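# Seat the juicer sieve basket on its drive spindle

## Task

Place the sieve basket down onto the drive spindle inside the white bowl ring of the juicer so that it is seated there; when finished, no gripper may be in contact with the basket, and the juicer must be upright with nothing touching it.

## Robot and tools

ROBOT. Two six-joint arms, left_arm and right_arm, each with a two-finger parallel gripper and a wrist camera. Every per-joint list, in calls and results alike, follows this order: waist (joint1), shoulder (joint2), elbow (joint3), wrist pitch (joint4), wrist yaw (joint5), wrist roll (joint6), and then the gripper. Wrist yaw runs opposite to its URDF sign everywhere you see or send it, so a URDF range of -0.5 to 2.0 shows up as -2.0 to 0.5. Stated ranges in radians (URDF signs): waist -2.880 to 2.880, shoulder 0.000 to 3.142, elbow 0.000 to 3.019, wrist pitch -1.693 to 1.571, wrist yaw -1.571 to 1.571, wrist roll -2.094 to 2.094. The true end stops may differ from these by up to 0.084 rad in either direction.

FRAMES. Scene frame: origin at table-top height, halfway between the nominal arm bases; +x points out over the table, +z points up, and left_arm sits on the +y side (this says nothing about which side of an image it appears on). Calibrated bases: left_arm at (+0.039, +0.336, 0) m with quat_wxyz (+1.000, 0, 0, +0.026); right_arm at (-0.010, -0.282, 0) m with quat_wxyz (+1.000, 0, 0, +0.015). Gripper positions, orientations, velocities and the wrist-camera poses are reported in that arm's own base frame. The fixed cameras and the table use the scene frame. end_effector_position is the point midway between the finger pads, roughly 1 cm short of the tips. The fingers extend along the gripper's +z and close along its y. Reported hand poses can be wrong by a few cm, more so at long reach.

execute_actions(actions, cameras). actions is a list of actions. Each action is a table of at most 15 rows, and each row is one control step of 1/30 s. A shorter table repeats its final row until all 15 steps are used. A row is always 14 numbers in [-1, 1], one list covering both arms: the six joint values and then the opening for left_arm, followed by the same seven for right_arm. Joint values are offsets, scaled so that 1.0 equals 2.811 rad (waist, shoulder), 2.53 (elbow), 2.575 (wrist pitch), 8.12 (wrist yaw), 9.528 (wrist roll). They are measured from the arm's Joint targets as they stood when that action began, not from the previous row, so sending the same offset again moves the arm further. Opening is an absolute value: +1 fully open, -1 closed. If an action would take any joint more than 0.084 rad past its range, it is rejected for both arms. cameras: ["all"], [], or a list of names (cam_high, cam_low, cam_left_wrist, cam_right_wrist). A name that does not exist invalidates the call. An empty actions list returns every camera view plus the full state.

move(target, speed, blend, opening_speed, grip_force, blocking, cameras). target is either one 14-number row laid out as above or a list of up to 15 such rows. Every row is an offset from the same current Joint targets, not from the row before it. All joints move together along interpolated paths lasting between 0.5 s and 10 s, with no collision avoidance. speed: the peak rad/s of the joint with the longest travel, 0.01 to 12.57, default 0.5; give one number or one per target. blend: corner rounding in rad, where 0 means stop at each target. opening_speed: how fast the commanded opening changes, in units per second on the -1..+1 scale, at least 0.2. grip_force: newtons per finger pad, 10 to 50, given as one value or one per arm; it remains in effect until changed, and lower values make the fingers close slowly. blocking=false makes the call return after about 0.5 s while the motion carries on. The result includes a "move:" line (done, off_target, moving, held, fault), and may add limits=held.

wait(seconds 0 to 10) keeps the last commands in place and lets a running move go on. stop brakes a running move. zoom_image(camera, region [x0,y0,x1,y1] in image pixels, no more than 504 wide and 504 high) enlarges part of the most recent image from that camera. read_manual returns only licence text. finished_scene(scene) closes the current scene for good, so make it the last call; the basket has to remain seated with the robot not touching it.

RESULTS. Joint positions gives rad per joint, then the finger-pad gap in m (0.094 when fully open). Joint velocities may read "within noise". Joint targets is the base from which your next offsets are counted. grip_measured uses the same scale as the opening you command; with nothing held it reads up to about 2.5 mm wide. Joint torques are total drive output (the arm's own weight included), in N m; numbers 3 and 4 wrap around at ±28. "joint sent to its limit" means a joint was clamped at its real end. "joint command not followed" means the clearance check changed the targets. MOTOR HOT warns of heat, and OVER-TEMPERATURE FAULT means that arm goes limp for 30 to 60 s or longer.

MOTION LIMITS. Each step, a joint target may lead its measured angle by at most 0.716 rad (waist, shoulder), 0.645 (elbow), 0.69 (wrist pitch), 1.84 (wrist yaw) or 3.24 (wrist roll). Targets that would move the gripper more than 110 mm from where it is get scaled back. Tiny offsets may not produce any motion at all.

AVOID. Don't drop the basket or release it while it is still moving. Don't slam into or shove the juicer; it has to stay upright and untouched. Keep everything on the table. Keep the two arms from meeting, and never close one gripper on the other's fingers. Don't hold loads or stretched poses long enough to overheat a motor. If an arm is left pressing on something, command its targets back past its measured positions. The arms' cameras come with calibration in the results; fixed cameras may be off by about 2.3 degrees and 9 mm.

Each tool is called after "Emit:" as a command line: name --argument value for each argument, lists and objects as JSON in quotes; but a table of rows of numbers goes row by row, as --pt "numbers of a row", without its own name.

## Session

Scene 1 done. Scene 2 now.

Emit:
execute_actions --actions '[]' --cameras '["all"]'

Emit:
zoom_image --camera "cam_high" --region '[240, 150, 600, 430]'

Scene clock: 0.00 s.
left_arm: end_effector_position=(+0.1136, -0.4784, +0.2879) grip_measured=+1.000 end_effector_quat_wxyz=(+0.102, +0.034, +0.989, -0.099) | right_arm: end_effector_position=(+0.2389, -0.0361, +0.2507) grip_measured=+1.000 end_effector_quat_wxyz=(-0.010, -0.505, +0.863, -0.030)
Joint positions: left_arm=[-1.392 1.469 1.502 -1.364 0.157 -1.304 0.094] | right_arm=[-0.104 0.946 1 -1.606 -0.061 -1.164 0.094]
Joint velocities: within noise
Joint torques (N m): no reading
Heat: left arm: hottest elbow 30 °C; right arm: hottest elbow 33 °C.
Joint targets: left_arm=[-1.392 1.467 1.527 -1.362 0.158 -1.304] | right_arm=[-0.104 0.945 1.028 -1.606 -0.061 -1.164]
Tool commands: left_gripper/opening=+1.0 right_gripper/opening=+1.0
camera_calibration:
cam_left_wrist: T_world_to_cam=[[-0.106745, -0.974747, 0.196149, -0.511304], [-0.963617, 0.150039, 0.221202, 0.155441], [-0.245046, -0.1654, -0.955298, 0.311196], [0, 0, 0, 1]] pos_world=[0.171463, -0.470242, 0.363193]
cam_right_wrist: T_world_to_cam=[[0.867412, -0.496707, 0.0296236, -0.231127], [-0.458978, -0.77569, 0.433179, 0.0133231], [-0.192184, -0.389341, -0.900821, 0.346569], [0, 0, 0, 1]] pos_world=[0.273203, 0.0304652, 0.313272]

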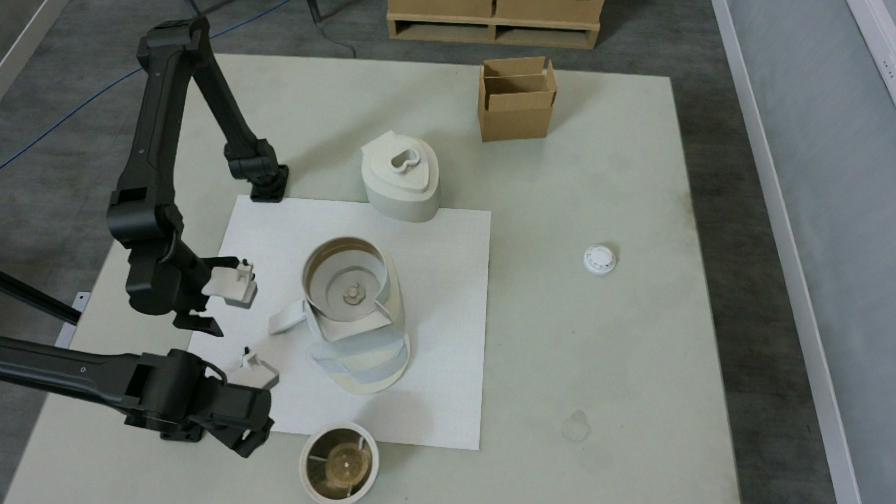

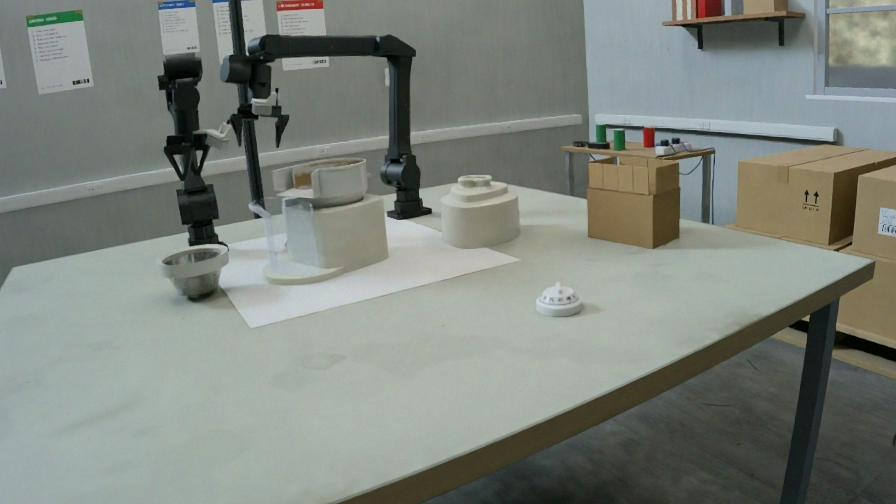

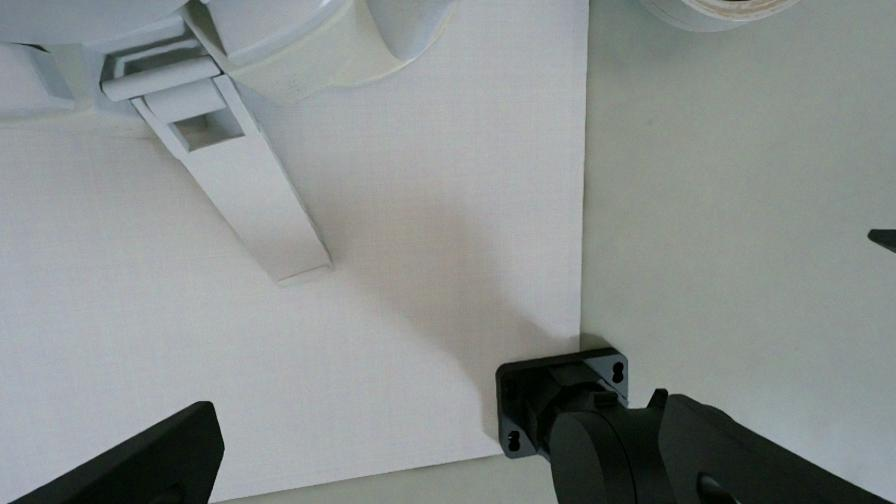

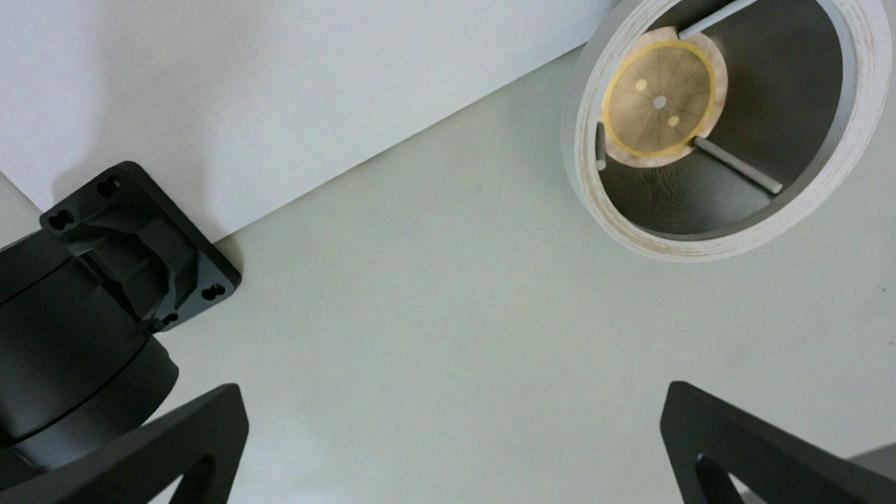

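Scaled by 1.400 from the camera's 896x504 image, which has a finer 1280x720 frame.

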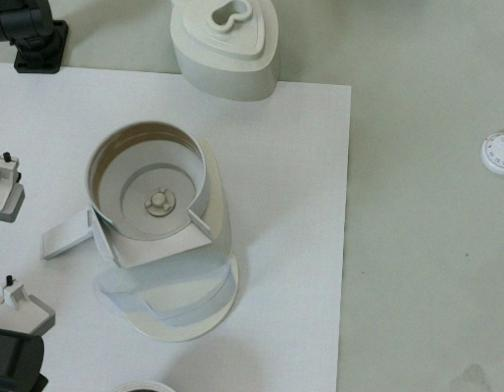

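Emit:
zoom_image --camera "cam_high" --region '[336, 276, 370, 310]'

Emit:
zoom_image --camera "cam_right_wrist" --region '[550, 0, 896, 280]'

Emit:
zoom_image --camera "cam_high" --region '[260, 220, 430, 400]'

Scaled by 14.824 from the camera's 896x504 image, which has a finer 1280x720 frame.

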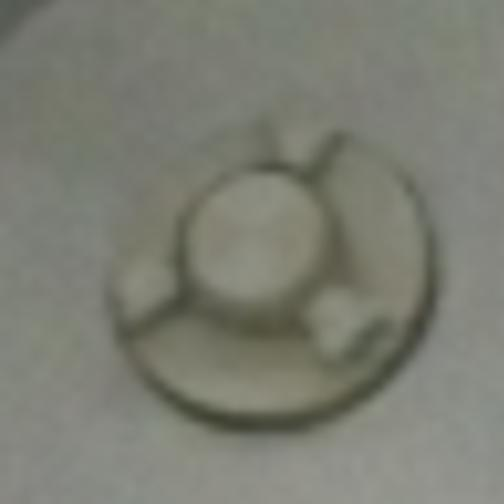

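Scaled by 1.457 from the camera's 896x504 image, which has a finer 1280x720 frame.

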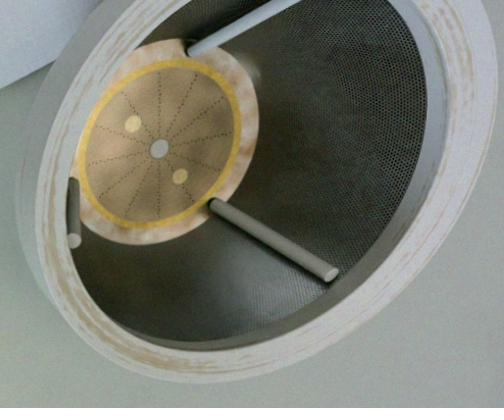

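Scaled by 2.800 from the camera's 896x504 image, which has a finer 1280x720 frame.

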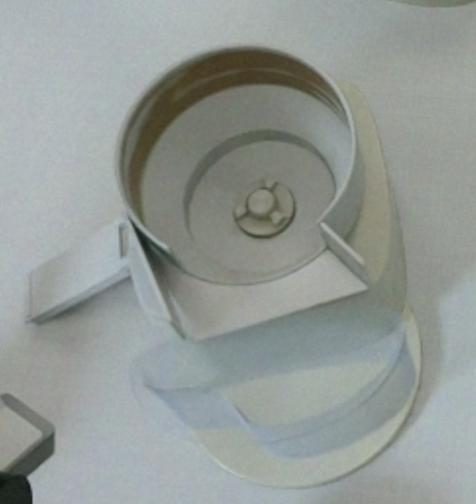

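Emit:
move --target '[0.1804,-0.0818,0.0328,-0.0412,-0.0195,0.1369,1,-0.0864,0.1192,0.0225,0.1052,0.0075,0.1823,0]' --speed 1.0 --cameras '["cam_left_wrist","cam_right_wrist"]'

Emit:
zoom_image --camera "cam_left_wrist" --region '[270, 80, 650, 420]'

Scene clock: 40.00 s.
left_arm: end_effector_position=(+0.2720, -0.3334, +0.4048) grip_measured=+1.000 end_effector_quat_wxyz=(+0.192, +0.413, +0.886, -0.091) | right_arm: end_effector_position=(+0.3182, -0.1123, +0.1701) grip_measured=+0.002 end_effector_quat_wxyz=(-0.013, +0.435, +0.900, -0.003)
Joint positions: left_arm=[-0.887 1.243 1.561 -1.459 0.003 -0.014 0.094] | right_arm=[-0.336 1.268 1.019 -1.348 -0.003 0.564 0.047]
Joint torques (N m): left_arm=[2.08 -6.53 10.35 0.84 -0.02 0.17] | right_arm=[0.03 -6.07 15.19 0.5 0.16 0.02]
Heat: left arm: hottest elbow 37 °C; right arm: hottest elbow 41 °C.
Joint targets: left_arm=[-0.885 1.237 1.610 -1.468 -0.001 0.000] | right_arm=[-0.347 1.280 1.085 -1.335 0.000 0.573]
move: off_target (left_arm, right_arm); left_arm: the elbow is farthest, 0.049 rad from its target; right_arm: the elbow is farthest, 0.066 rad from its target
camera_calibration:
cam_left_wrist: T_world_to_cam=[[-0.778868, -0.627158, 0.00611346, -0.000321922], [-0.626998, 0.778835, 0.0169994, 0.46111], [-0.0154227, 0.00940716, -0.999837, 0.499477], [0, 0, 0, 1]] pos_world=[0.296568, -0.364029, 0.491559]
cam_right_wrist: T_world_to_cam=[[-0.788988, -0.614394, 0.00421262, 0.18286], [-0.559427, 0.721202, 0.408544, 0.229775], [-0.254045, 0.31998, -0.912729, 0.360928], [0, 0, 0, 1]] pos_world=[0.364509, -0.168855, 0.234785]
Images, in order (width x height): cam_left_wrist 896x504, cam_right_wrist 896x504.

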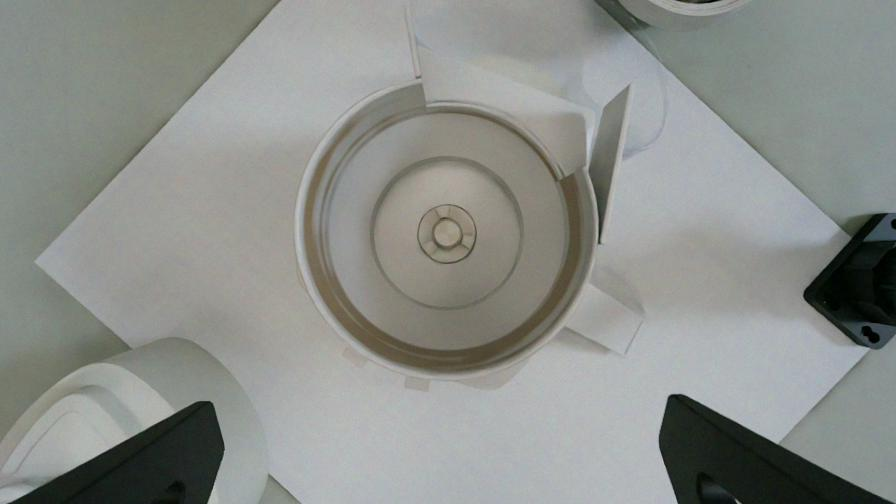

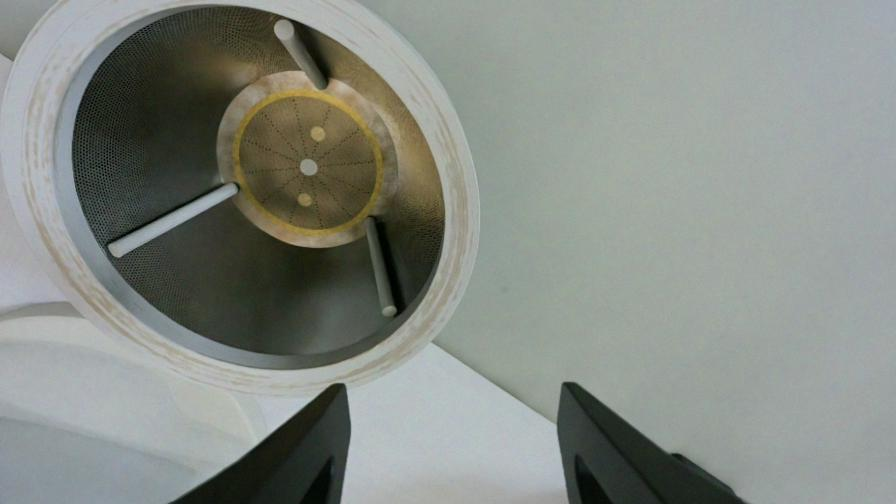

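Scaled by 1.326 from the camera's 896x504 image, which has a finer 1280x720 frame.

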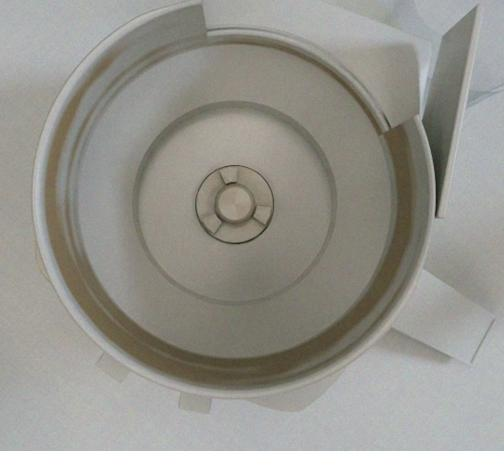

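Emit:
move --pt "0.3077 -0.0569 -0.3332 0.6901 -0.18424 0 1 -0.01672 0.0498 -0.07372 0.10835 0 -0.01585 0" --pt "0.3077 -0.0569 -0.3332 0.6901 -0.18424 0 1 -0.01672 0.0498 -0.07372 0.10835 0 -0.01585 -1" --pt "0.3077 -0.0569 -0.3332 0.6901 -0.18424 0 1 -0.01672 -0.00142 0.05217 -0.02835 0 -0.01585 -1" --speed '[0.9,0.5,0.3]' --opening_speed 0.6 --cameras '["cam_right_wrist","cam_low","cam_left_wrist"]'

Scene clock: 73.80 s.
left_arm: end_effector_position=(+0.3529, -0.1812, +0.3740) grip_measured=+1.000 end_effector_quat_wxyz=(+0.503, +0.475, +0.525, -0.495) | right_arm: end_effector_position=(+0.3413, -0.1379, +0.2099) grip_measured=-0.735 end_effector_quat_wxyz=(+0.013, +0.391, +0.920, +0.000)
Joint positions: left_arm=[-0.02 1.089 0.767 0.292 -1.493 -0.012 0.094] | right_arm=[-0.383 1.294 1.148 -1.398 0 0.421 0.012]
Joint torques (N m): left_arm=[1.96 -4.95 6.95 2.07 -0.07 0.14] | right_arm=[0.26 -9.23 15.64 -0.27 0.07 -0.08]
Heat: left arm: hottest elbow 41 °C; right arm: hottest elbow 48 °C.
Joint targets: left_arm=[-0.020 1.077 0.766 0.309 -1.497 0.000] | right_arm=[-0.394 1.276 1.217 -1.408 0.000 0.422]
move: off_target (right_arm); right_arm: the elbow is farthest, 0.069 rad from its target
camera_calibration:
cam_left_wrist: T_world_to_cam=[[-0.998621, -0.0462172, 0.0249005, 0.334102], [-0.0424521, 0.431869, -0.900937, 0.467966], [0.030885, -0.900751, -0.433236, 0.0753762], [0, 0, 0, 1]] pos_world=[0.351179, -0.118764, 0.445944]
cam_right_wrist: T_world_to_cam=[[-0.725306, -0.688018, -0.0237098, 0.159097], [-0.646428, 0.668809, 0.367186, 0.276121], [-0.236773, 0.281649, -0.929845, 0.403753], [0, 0, 0, 1]] pos_world=[0.389485, -0.188927, 0.277813]
Images, in order (width x height): cam_low 896x504, cam_left_wrist 896x504, cam_right_wrist 896x504.

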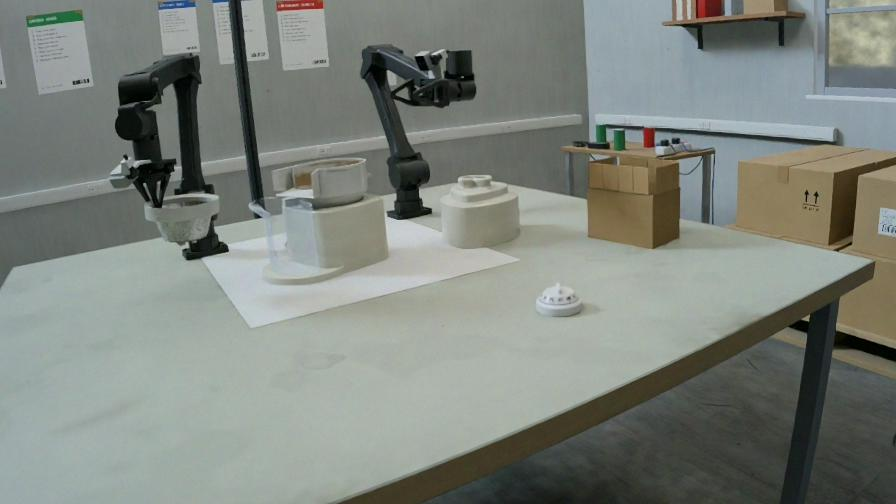

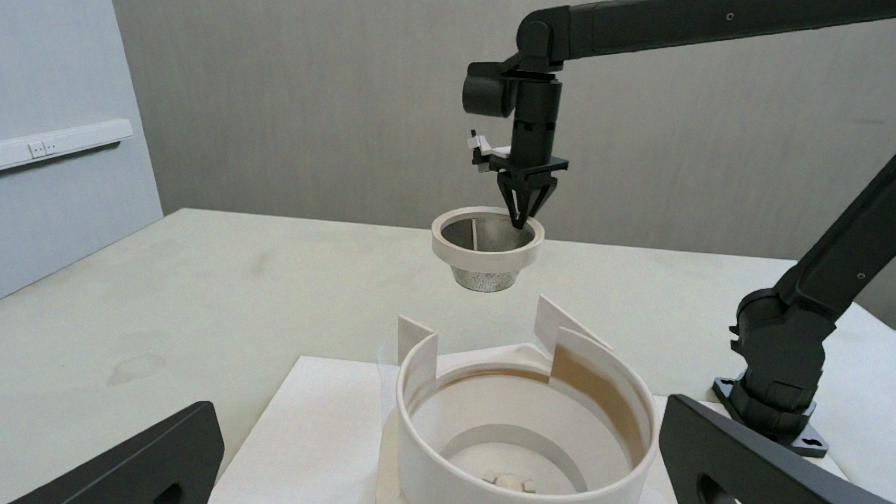

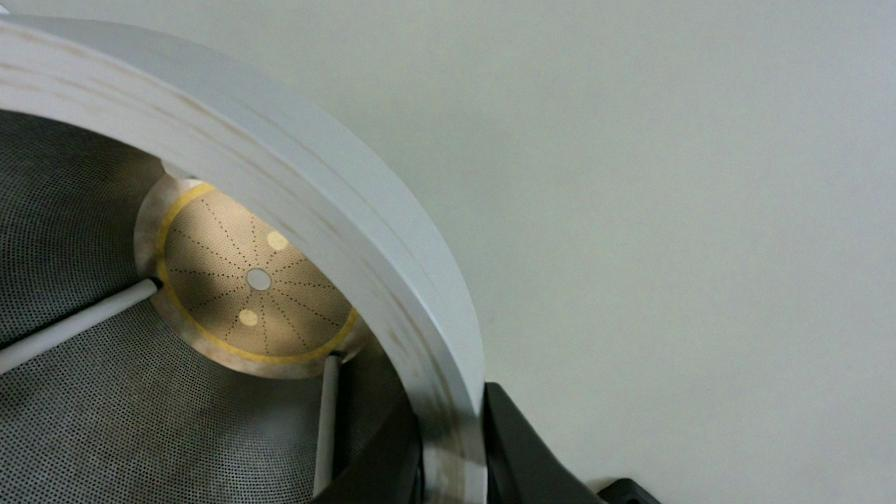

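Emit:
move --pt "0 0 0 0 0 0 1 0 0.03557 0.16522 -0.10951 0 0 -1" --pt "0 0 0 0 0 0 1 0.31128 0.06083 0.19368 -0.10951 0.00579 -0.02876 -1" --pt "0 0 0 0 0 0 1 0.31128 0.06688 0.10356 -0.06252 0.00579 -0.02876 -1" --speed '[0.5,0.6,0.2]' --blend '[0.08,0.05,0]' --cameras '["cam_right_wrist","cam_left_wrist","cam_low"]'

Emit:
zoom_image --camera "cam_left_wrist" --region '[330, 220, 700, 504]'

Emit:
zoom_image --camera "cam_low" --region '[260, 100, 390, 220]'

Scene clock: 106.90 s.
left_arm: end_effector_position=(+0.3529, -0.1812, +0.3740) grip_measured=+1.000 end_effector_quat_wxyz=(+0.503, +0.475, +0.525, -0.495) | right_arm: end_effector_position=(+0.3768, +0.2092, +0.2756) grip_measured=-0.735 end_effector_quat_wxyz=(-0.002, -0.167, +0.986, +0.023)
Joint positions: left_arm=[-0.02 1.089 0.767 0.292 -1.493 -0.012 0.094] | right_arm=[0.49 1.457 1.48 -1.583 0.044 0.156 0.012]
Joint torques (N m): left_arm=[1.9 -4.95 6.93 2.04 -0.06 0.14] | right_arm=[0.56 -10.64 9.84 0.54 0.19 -0.17]
Heat: left arm: hottest elbow 39 °C; right arm: hottest elbow 54 °C.
Joint targets: left_arm=[-0.020 1.077 0.766 0.309 -1.497 0.000] | right_arm=[0.481 1.465 1.478 -1.569 0.047 0.148]
move: done
camera_calibration:
cam_left_wrist: T_world_to_cam=[[-0.998621, -0.0462172, 0.0249005, 0.334102], [-0.0424521, 0.431869, -0.900937, 0.467966], [0.030885, -0.900751, -0.433236, 0.0753762], [0, 0, 0, 1]] pos_world=[0.351179, -0.118764, 0.445944]
cam_right_wrist: T_world_to_cam=[[0.319826, -0.945694, -0.0580857, 0.0947465], [-0.866734, -0.316785, 0.385254, 0.326928], [-0.382733, -0.0728692, -0.920981, 0.502211], [0, 0, 0, 1]] pos_world=[0.44527, 0.229763, 0.34208]
Images, in order (width x height): cam_low 896x504, cam_left_wrist 896x504, cam_right_wrist 896x504.

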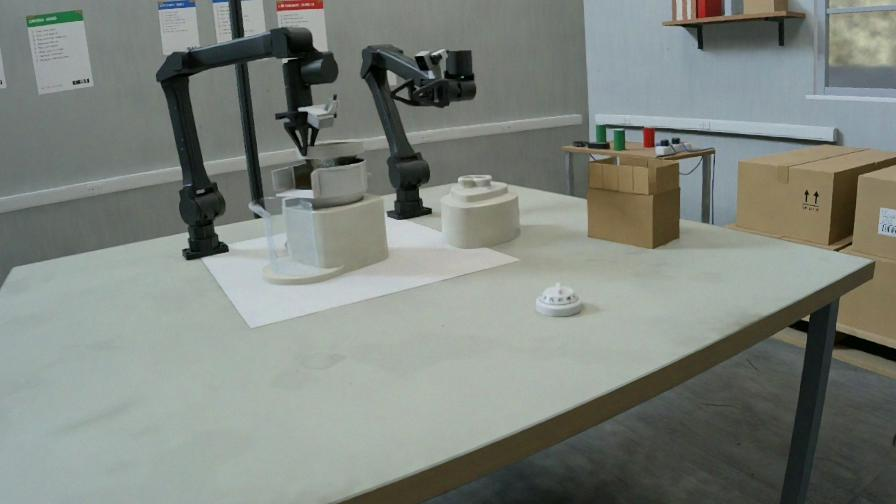

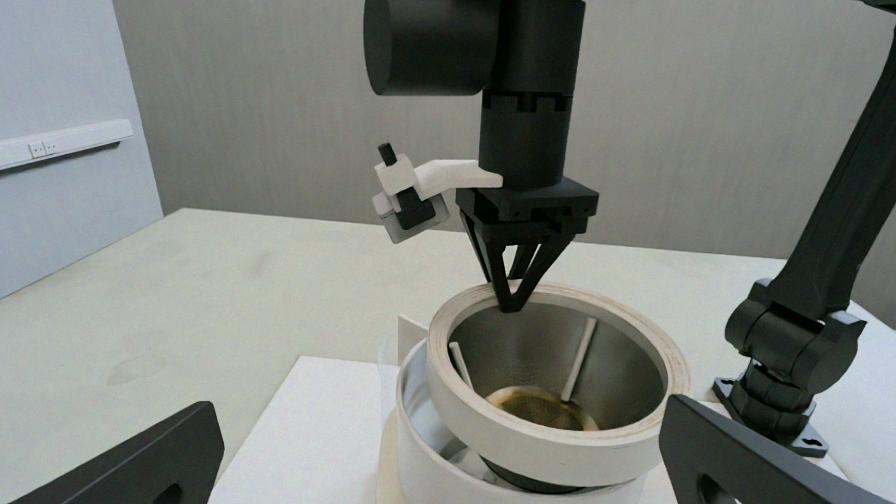

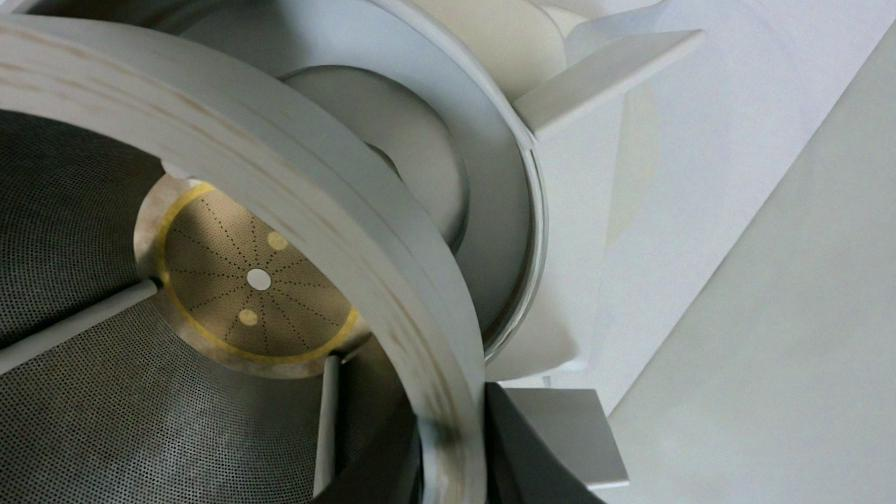

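Scaled by 1.362 from the camera's 896x504 image, which has a finer 1280x720 frame.

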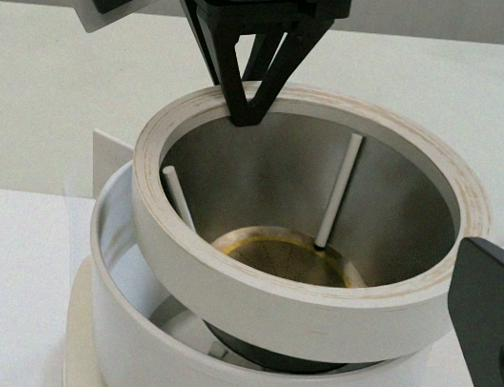

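Scaled by 3.877 from the camera's 896x504 image, which has a finer 1280x720 frame.

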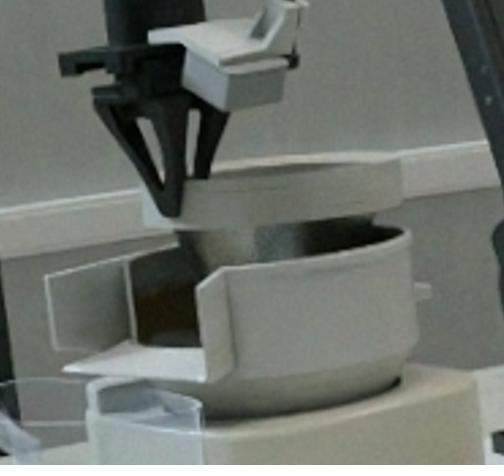

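Emit:
zoom_image --camera "cam_right_wrist" --region '[300, 0, 620, 360]'

Scaled by 1.400 from the camera's 896x504 image, which has a finer 1280x720 frame.

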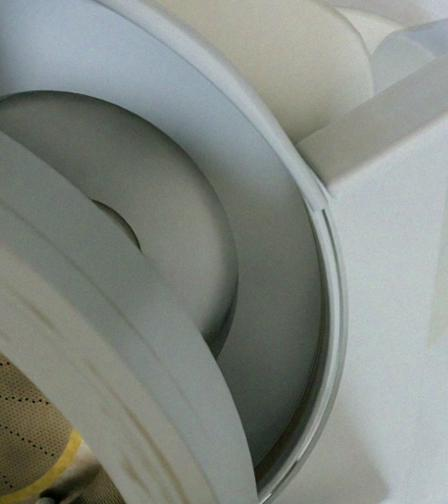

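Emit:
move --target '[0,0,0,0,0,0,1,-0.01814,0.00854,-0.00514,0.01282,0,-0.00388,-1]' --speed 0.12 --cameras '["cam_right_wrist","cam_left_wrist","cam_low"]'

Emit:
zoom_image --camera "cam_right_wrist" --region '[200, 0, 620, 360]'

Emit:
zoom_image --camera "cam_left_wrist" --region '[330, 220, 700, 504]'

Scene clock: 123.77 s.
left_arm: end_effector_position=(+0.3529, -0.1812, +0.3740) grip_measured=+1.000 end_effector_quat_wxyz=(+0.503, +0.475, +0.525, -0.495) | right_arm: end_effector_position=(+0.3951, +0.1932, +0.2612) grip_measured=-0.735 end_effector_quat_wxyz=(-0.002, -0.159, +0.987, +0.023)
Joint positions: left_arm=[-0.02 1.089 0.767 0.292 -1.493 -0.012 0.094] | right_arm=[0.438 1.481 1.469 -1.549 0.044 0.12 0.012]
Joint torques (N m): left_arm=[1.96 -4.95 6.95 2.07 -0.07 0.15] | right_arm=[0.5 -10.87 9.7 0.62 0.21 -0.11]
Heat: left arm: hottest elbow 38 °C; right arm: hottest elbow 49 °C.
Joint targets: left_arm=[-0.020 1.077 0.766 0.309 -1.497 0.000] | right_arm=[0.430 1.489 1.466 -1.536 0.047 0.111]
move: done
camera_calibration:
cam_left_wrist: T_world_to_cam=[[-0.998621, -0.0462172, 0.0249005, 0.334102], [-0.0424521, 0.431869, -0.900937, 0.467966], [0.030885, -0.900751, -0.433236, 0.0753762], [0, 0, 0, 1]] pos_world=[0.351179, -0.118764, 0.445944]
cam_right_wrist: T_world_to_cam=[[0.304628, -0.950724, -0.0576711, 0.0797289], [-0.871512, -0.302652, 0.385835, 0.342281], [-0.384277, -0.0672753, -0.920763, 0.494314], [0, 0, 0, 1]] pos_world=[0.463968, 0.212647, 0.32768]
Images, in order (width x height): cam_low 896x504, cam_left_wrist 896x504, cam_right_wrist 896x504.

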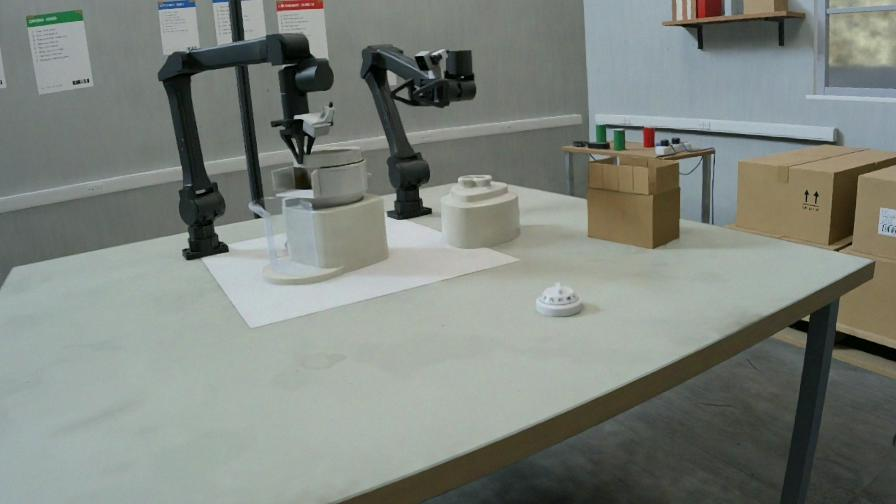

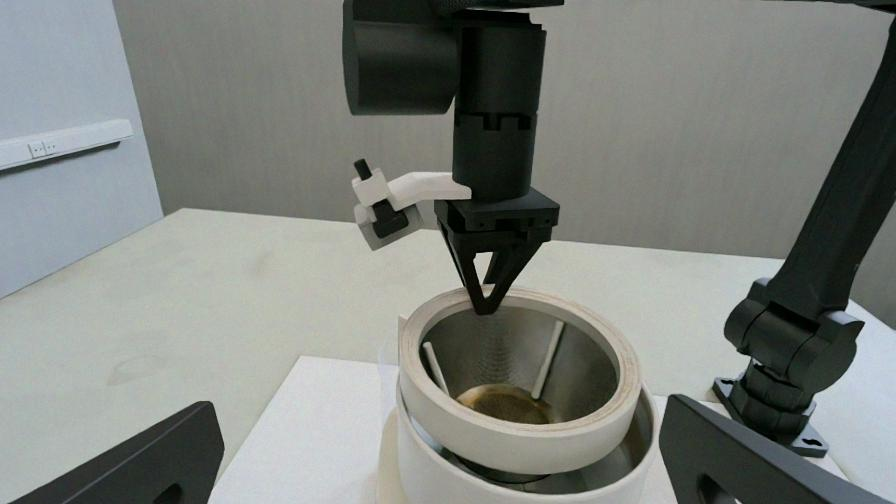

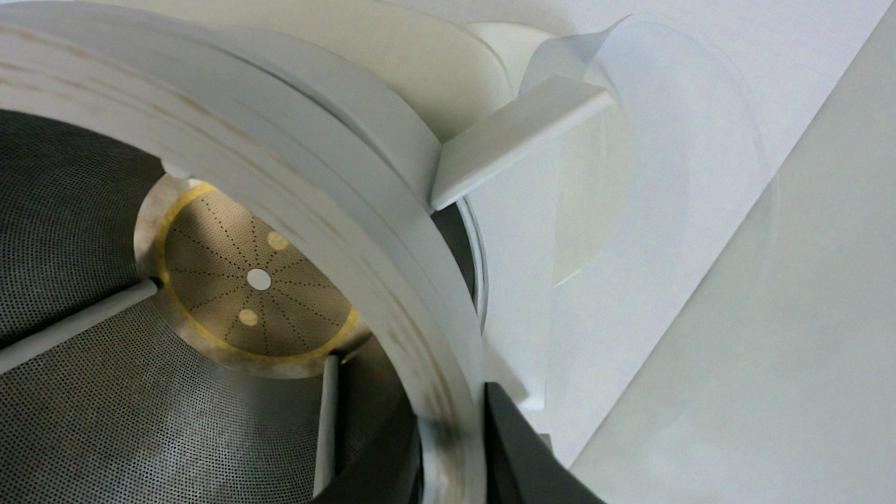

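Scaled by 1.200 from the camera's 896x504 image, which has a finer 1280x720 frame.

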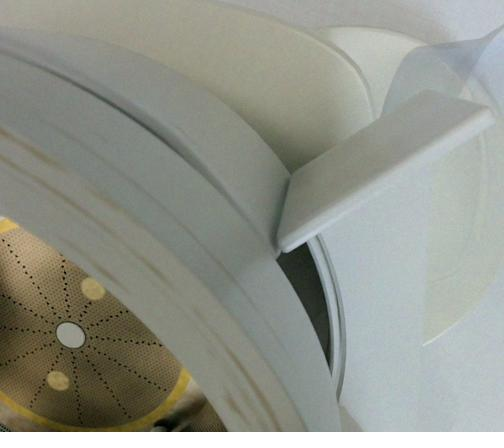

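Scaled by 1.362 from the camera's 896x504 image, which has a finer 1280x720 frame.

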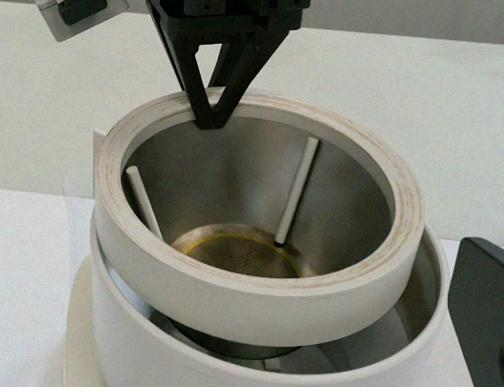

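Emit:
zoom_image --camera "cam_low" --region '[260, 110, 380, 220]'

Emit:
zoom_image --camera "cam_left_wrist" --region '[380, 270, 680, 504]'

Scaled by 4.200 from the camera's 896x504 image, which has a finer 1280x720 frame.

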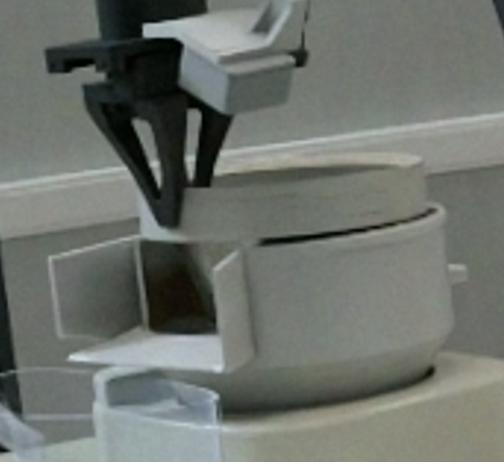

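Scaled by 1.680 from the camera's 896x504 image, which has a finer 1280x720 frame.

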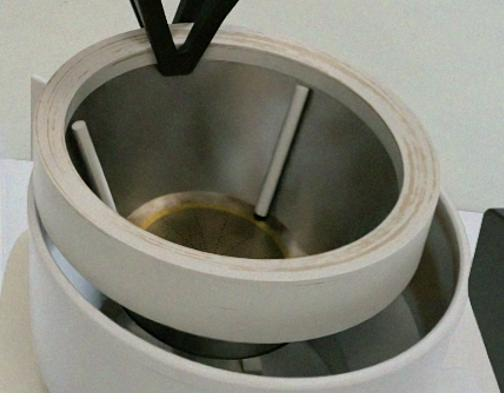

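Emit:
move --target '[0,0,0,0,0,0,1,0.01245,0,-0.01304,0.01087,0,0.00325,-1]' --speed 0.1 --cameras '["cam_right_wrist","cam_left_wrist","cam_low"]'

Emit:
zoom_image --camera "cam_left_wrist" --region '[380, 270, 680, 504]'

Emit:
zoom_image --camera "cam_low" --region '[260, 110, 380, 220]'

Scene clock: 150.23 s.
left_arm: end_effector_position=(+0.3529, -0.1812, +0.3740) grip_measured=+1.000 end_effector_quat_wxyz=(+0.503, +0.475, +0.525, -0.495) | right_arm: end_effector_position=(+0.3944, +0.1956, +0.2534) grip_measured=-0.736 end_effector_quat_wxyz=(-0.001, -0.158, +0.987, +0.023)
Joint positions: left_arm=[-0.02 1.089 0.767 0.292 -1.493 -0.012 0.094] | right_arm=[0.444 1.481 1.448 -1.526 0.044 0.127 0.012]
Joint torques (N m): left_arm=[1.9 -4.95 6.97 2.1 -0.06 0.15] | right_arm=[2.78 -10.87 8.77 0.76 0.24 0.07]
Heat: left arm: hottest elbow 38 °C; right arm: hottest elbow 46 °C.
Joint targets: left_arm=[-0.020 1.077 0.766 0.309 -1.497 0.000] | right_arm=[0.465 1.489 1.432 -1.508 0.047 0.142]
move: done
camera_calibration:
cam_left_wrist: T_world_to_cam=[[-0.998621, -0.0462172, 0.0249005, 0.334102], [-0.0424521, 0.431869, -0.900937, 0.467966], [0.030885, -0.900751, -0.433236, 0.0753762], [0, 0, 0, 1]] pos_world=[0.351179, -0.118764, 0.445944]
cam_right_wrist: T_world_to_cam=[[0.303992, -0.950954, -0.0572337, 0.0820389], [-0.872549, -0.302037, 0.383969, 0.346176], [-0.382423, -0.0667841, -0.921571, 0.486243], [0, 0, 0, 1]] pos_world=[0.463067, 0.215047, 0.319882]
Images, in order (width x height): cam_low 896x504, cam_left_wrist 896x504, cam_right_wrist 896x504.

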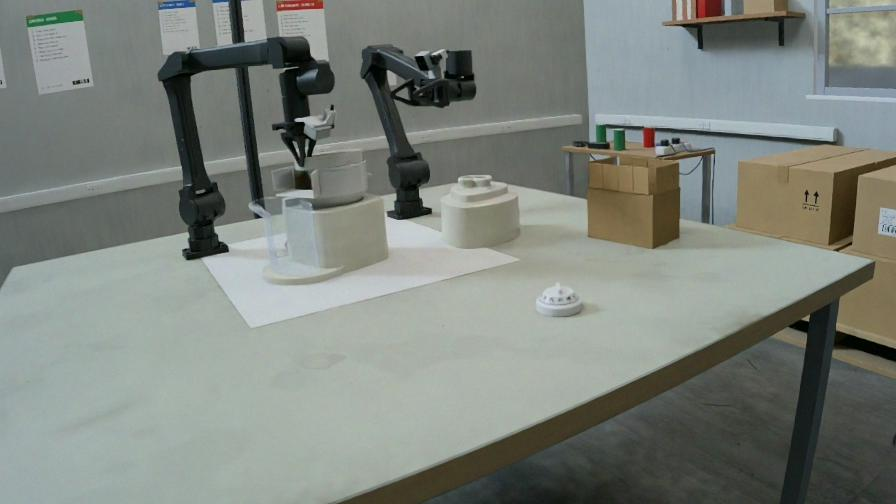

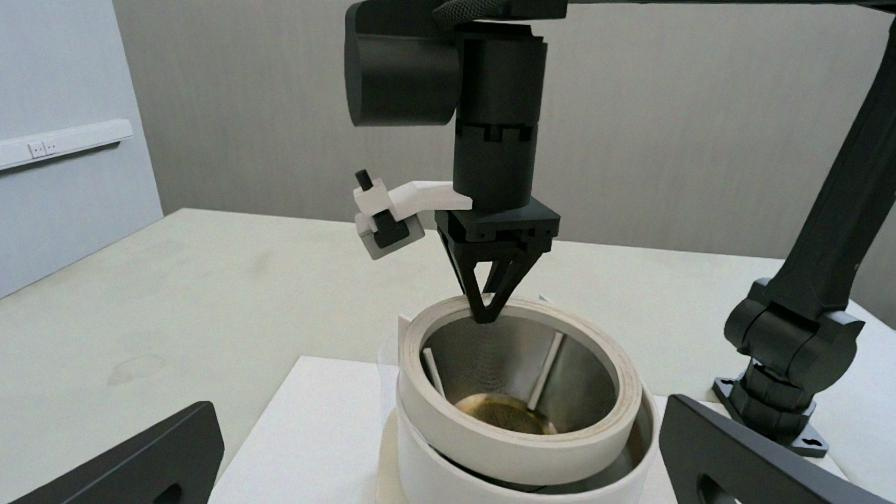

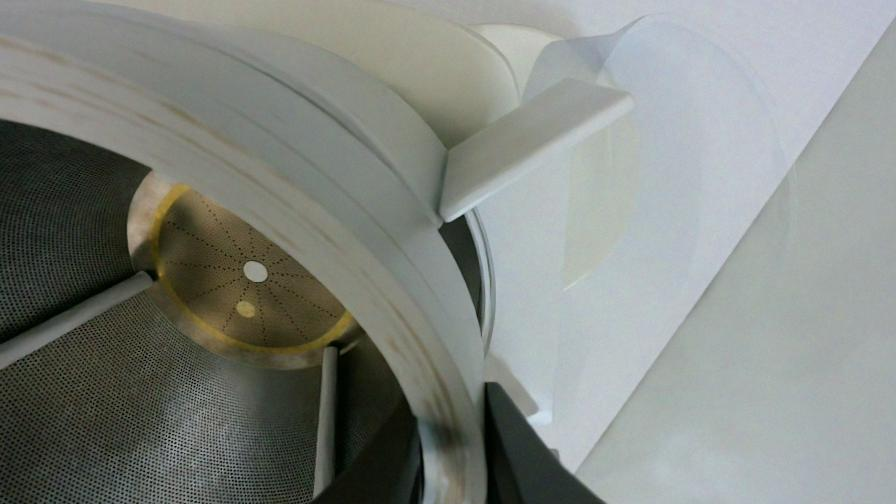

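Scaled by 1.680 from the camera's 896x504 image, which has a finer 1280x720 frame.

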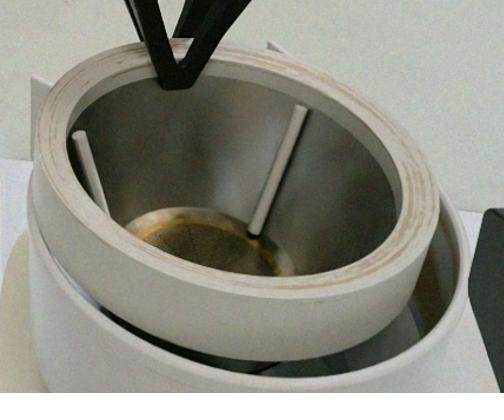

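Scaled by 4.200 from the camera's 896x504 image, which has a finer 1280x720 frame.

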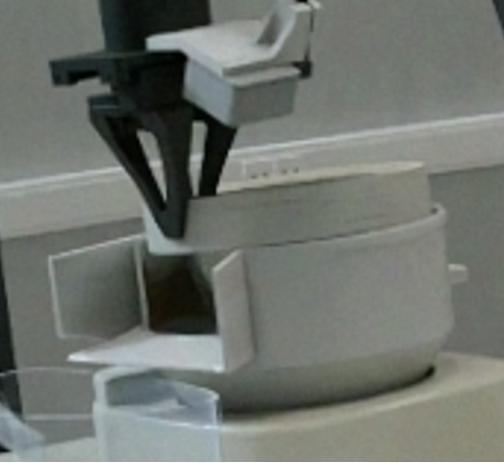

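Emit:
move --pt "0 0 0 0 0 0 1 0.0018 -0.01494 0.04862 -0.02874 0 0.0006 -1" --pt "0 0 0 0 0 0 1 0.0018 -0.01494 0.002 -0.002 0 0.0006 -1" --speed '[0.2,0.12]' --cameras '["cam_right_wrist","cam_left_wrist","cam_low"]'

Emit:
zoom_image --camera "cam_left_wrist" --region '[380, 270, 680, 504]'

Emit:
zoom_image --camera "cam_low" --region '[260, 110, 380, 220]'

Scene clock: 167.00 s.
left_arm: end_effector_position=(+0.3529, -0.1812, +0.3740) grip_measured=+1.000 end_effector_quat_wxyz=(+0.503, +0.475, +0.525, -0.495) | right_arm: end_effector_position=(+0.3884, +0.1999, +0.2540) grip_measured=-0.736 end_effector_quat_wxyz=(-0.001, -0.159, +0.987, +0.023)
Joint positions: left_arm=[-0.02 1.089 0.767 0.292 -1.493 -0.012 0.094] | right_arm=[0.459 1.472 1.44 -1.527 0.044 0.14 0.012]
Joint torques (N m): left_arm=[2.02 -4.84 6.99 2.06 -0.06 0.14] | right_arm=[1.96 -13.51 9.89 0.66 0.21 -0.02]
Heat: left arm: hottest elbow 38 °C; right arm: hottest elbow 45 °C.
Joint targets: left_arm=[-0.020 1.077 0.766 0.309 -1.497 0.000] | right_arm=[0.470 1.446 1.438 -1.513 0.047 0.148]
move: done
camera_calibration:
cam_left_wrist: T_world_to_cam=[[-0.998621, -0.0462172, 0.0249005, 0.334102], [-0.0424521, 0.431869, -0.900937, 0.467966], [0.030885, -0.900751, -0.433236, 0.0753762], [0, 0, 0, 1]] pos_world=[0.351179, -0.118764, 0.445944]
cam_right_wrist: T_world_to_cam=[[0.305451, -0.950459, -0.057687, 0.0874217], [-0.871926, -0.303532, 0.384206, 0.342094], [-0.382682, -0.0670573, -0.921443, 0.484971], [0, 0, 0, 1]] pos_world=[0.457167, 0.219448, 0.320481]
Images, in order (width x height): cam_low 896x504, cam_left_wrist 896x504, cam_right_wrist 896x504.

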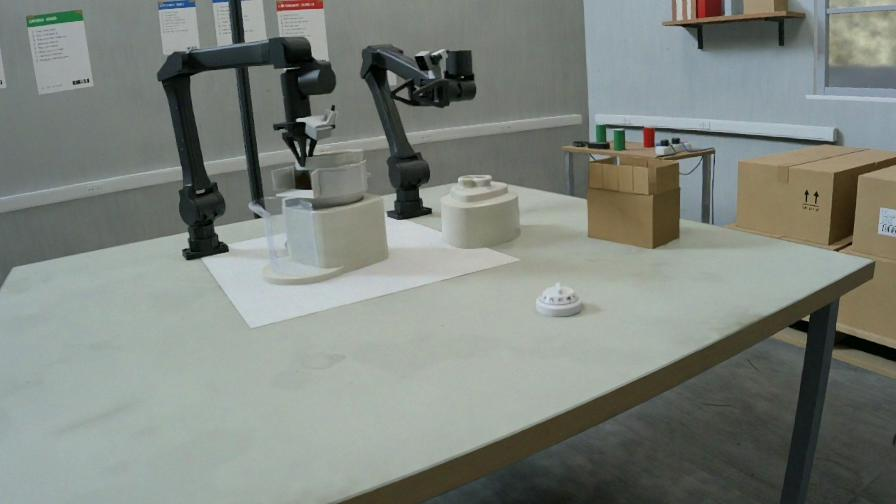

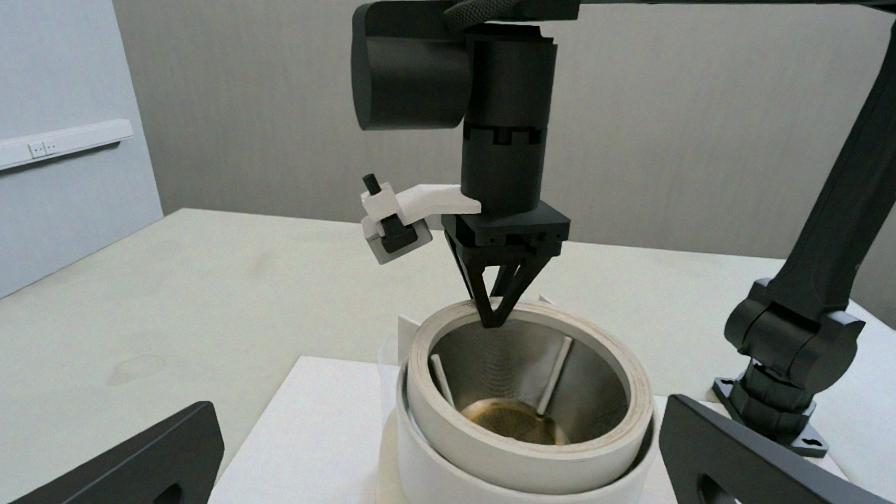

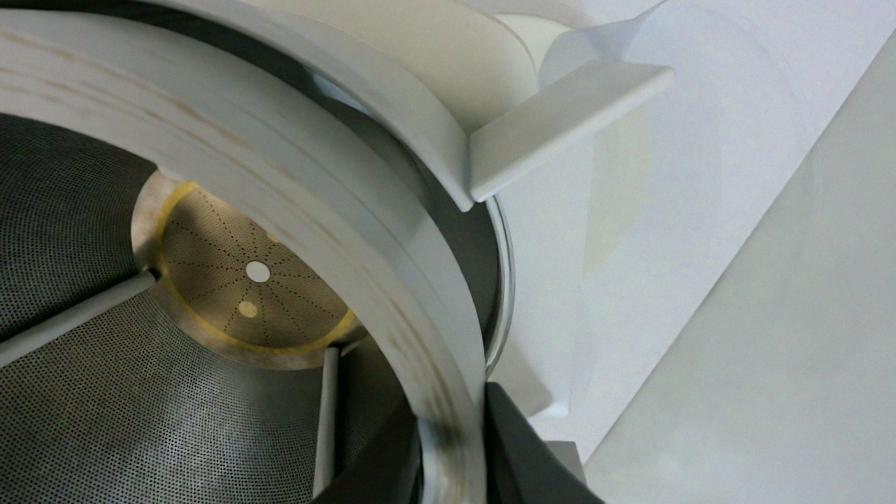

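Scaled by 1.680 from the camera's 896x504 image, which has a finer 1280x720 frame.

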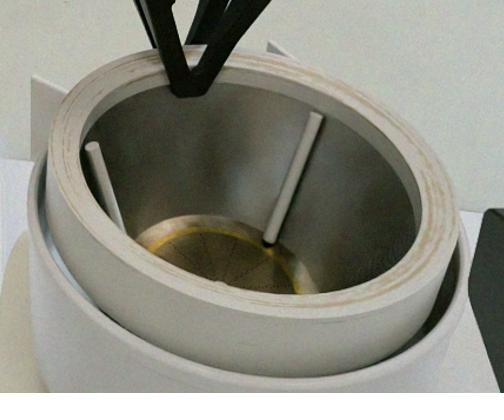

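Scaled by 4.200 from the camera's 896x504 image, which has a finer 1280x720 frame.

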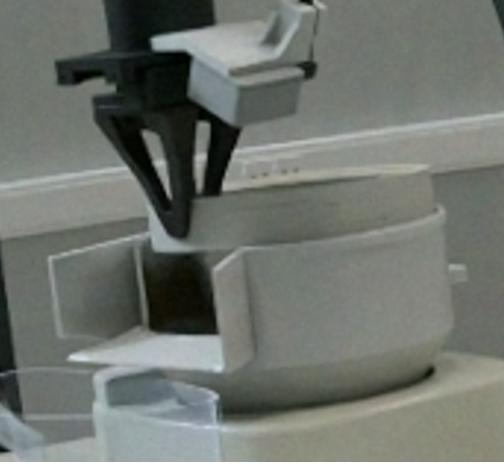

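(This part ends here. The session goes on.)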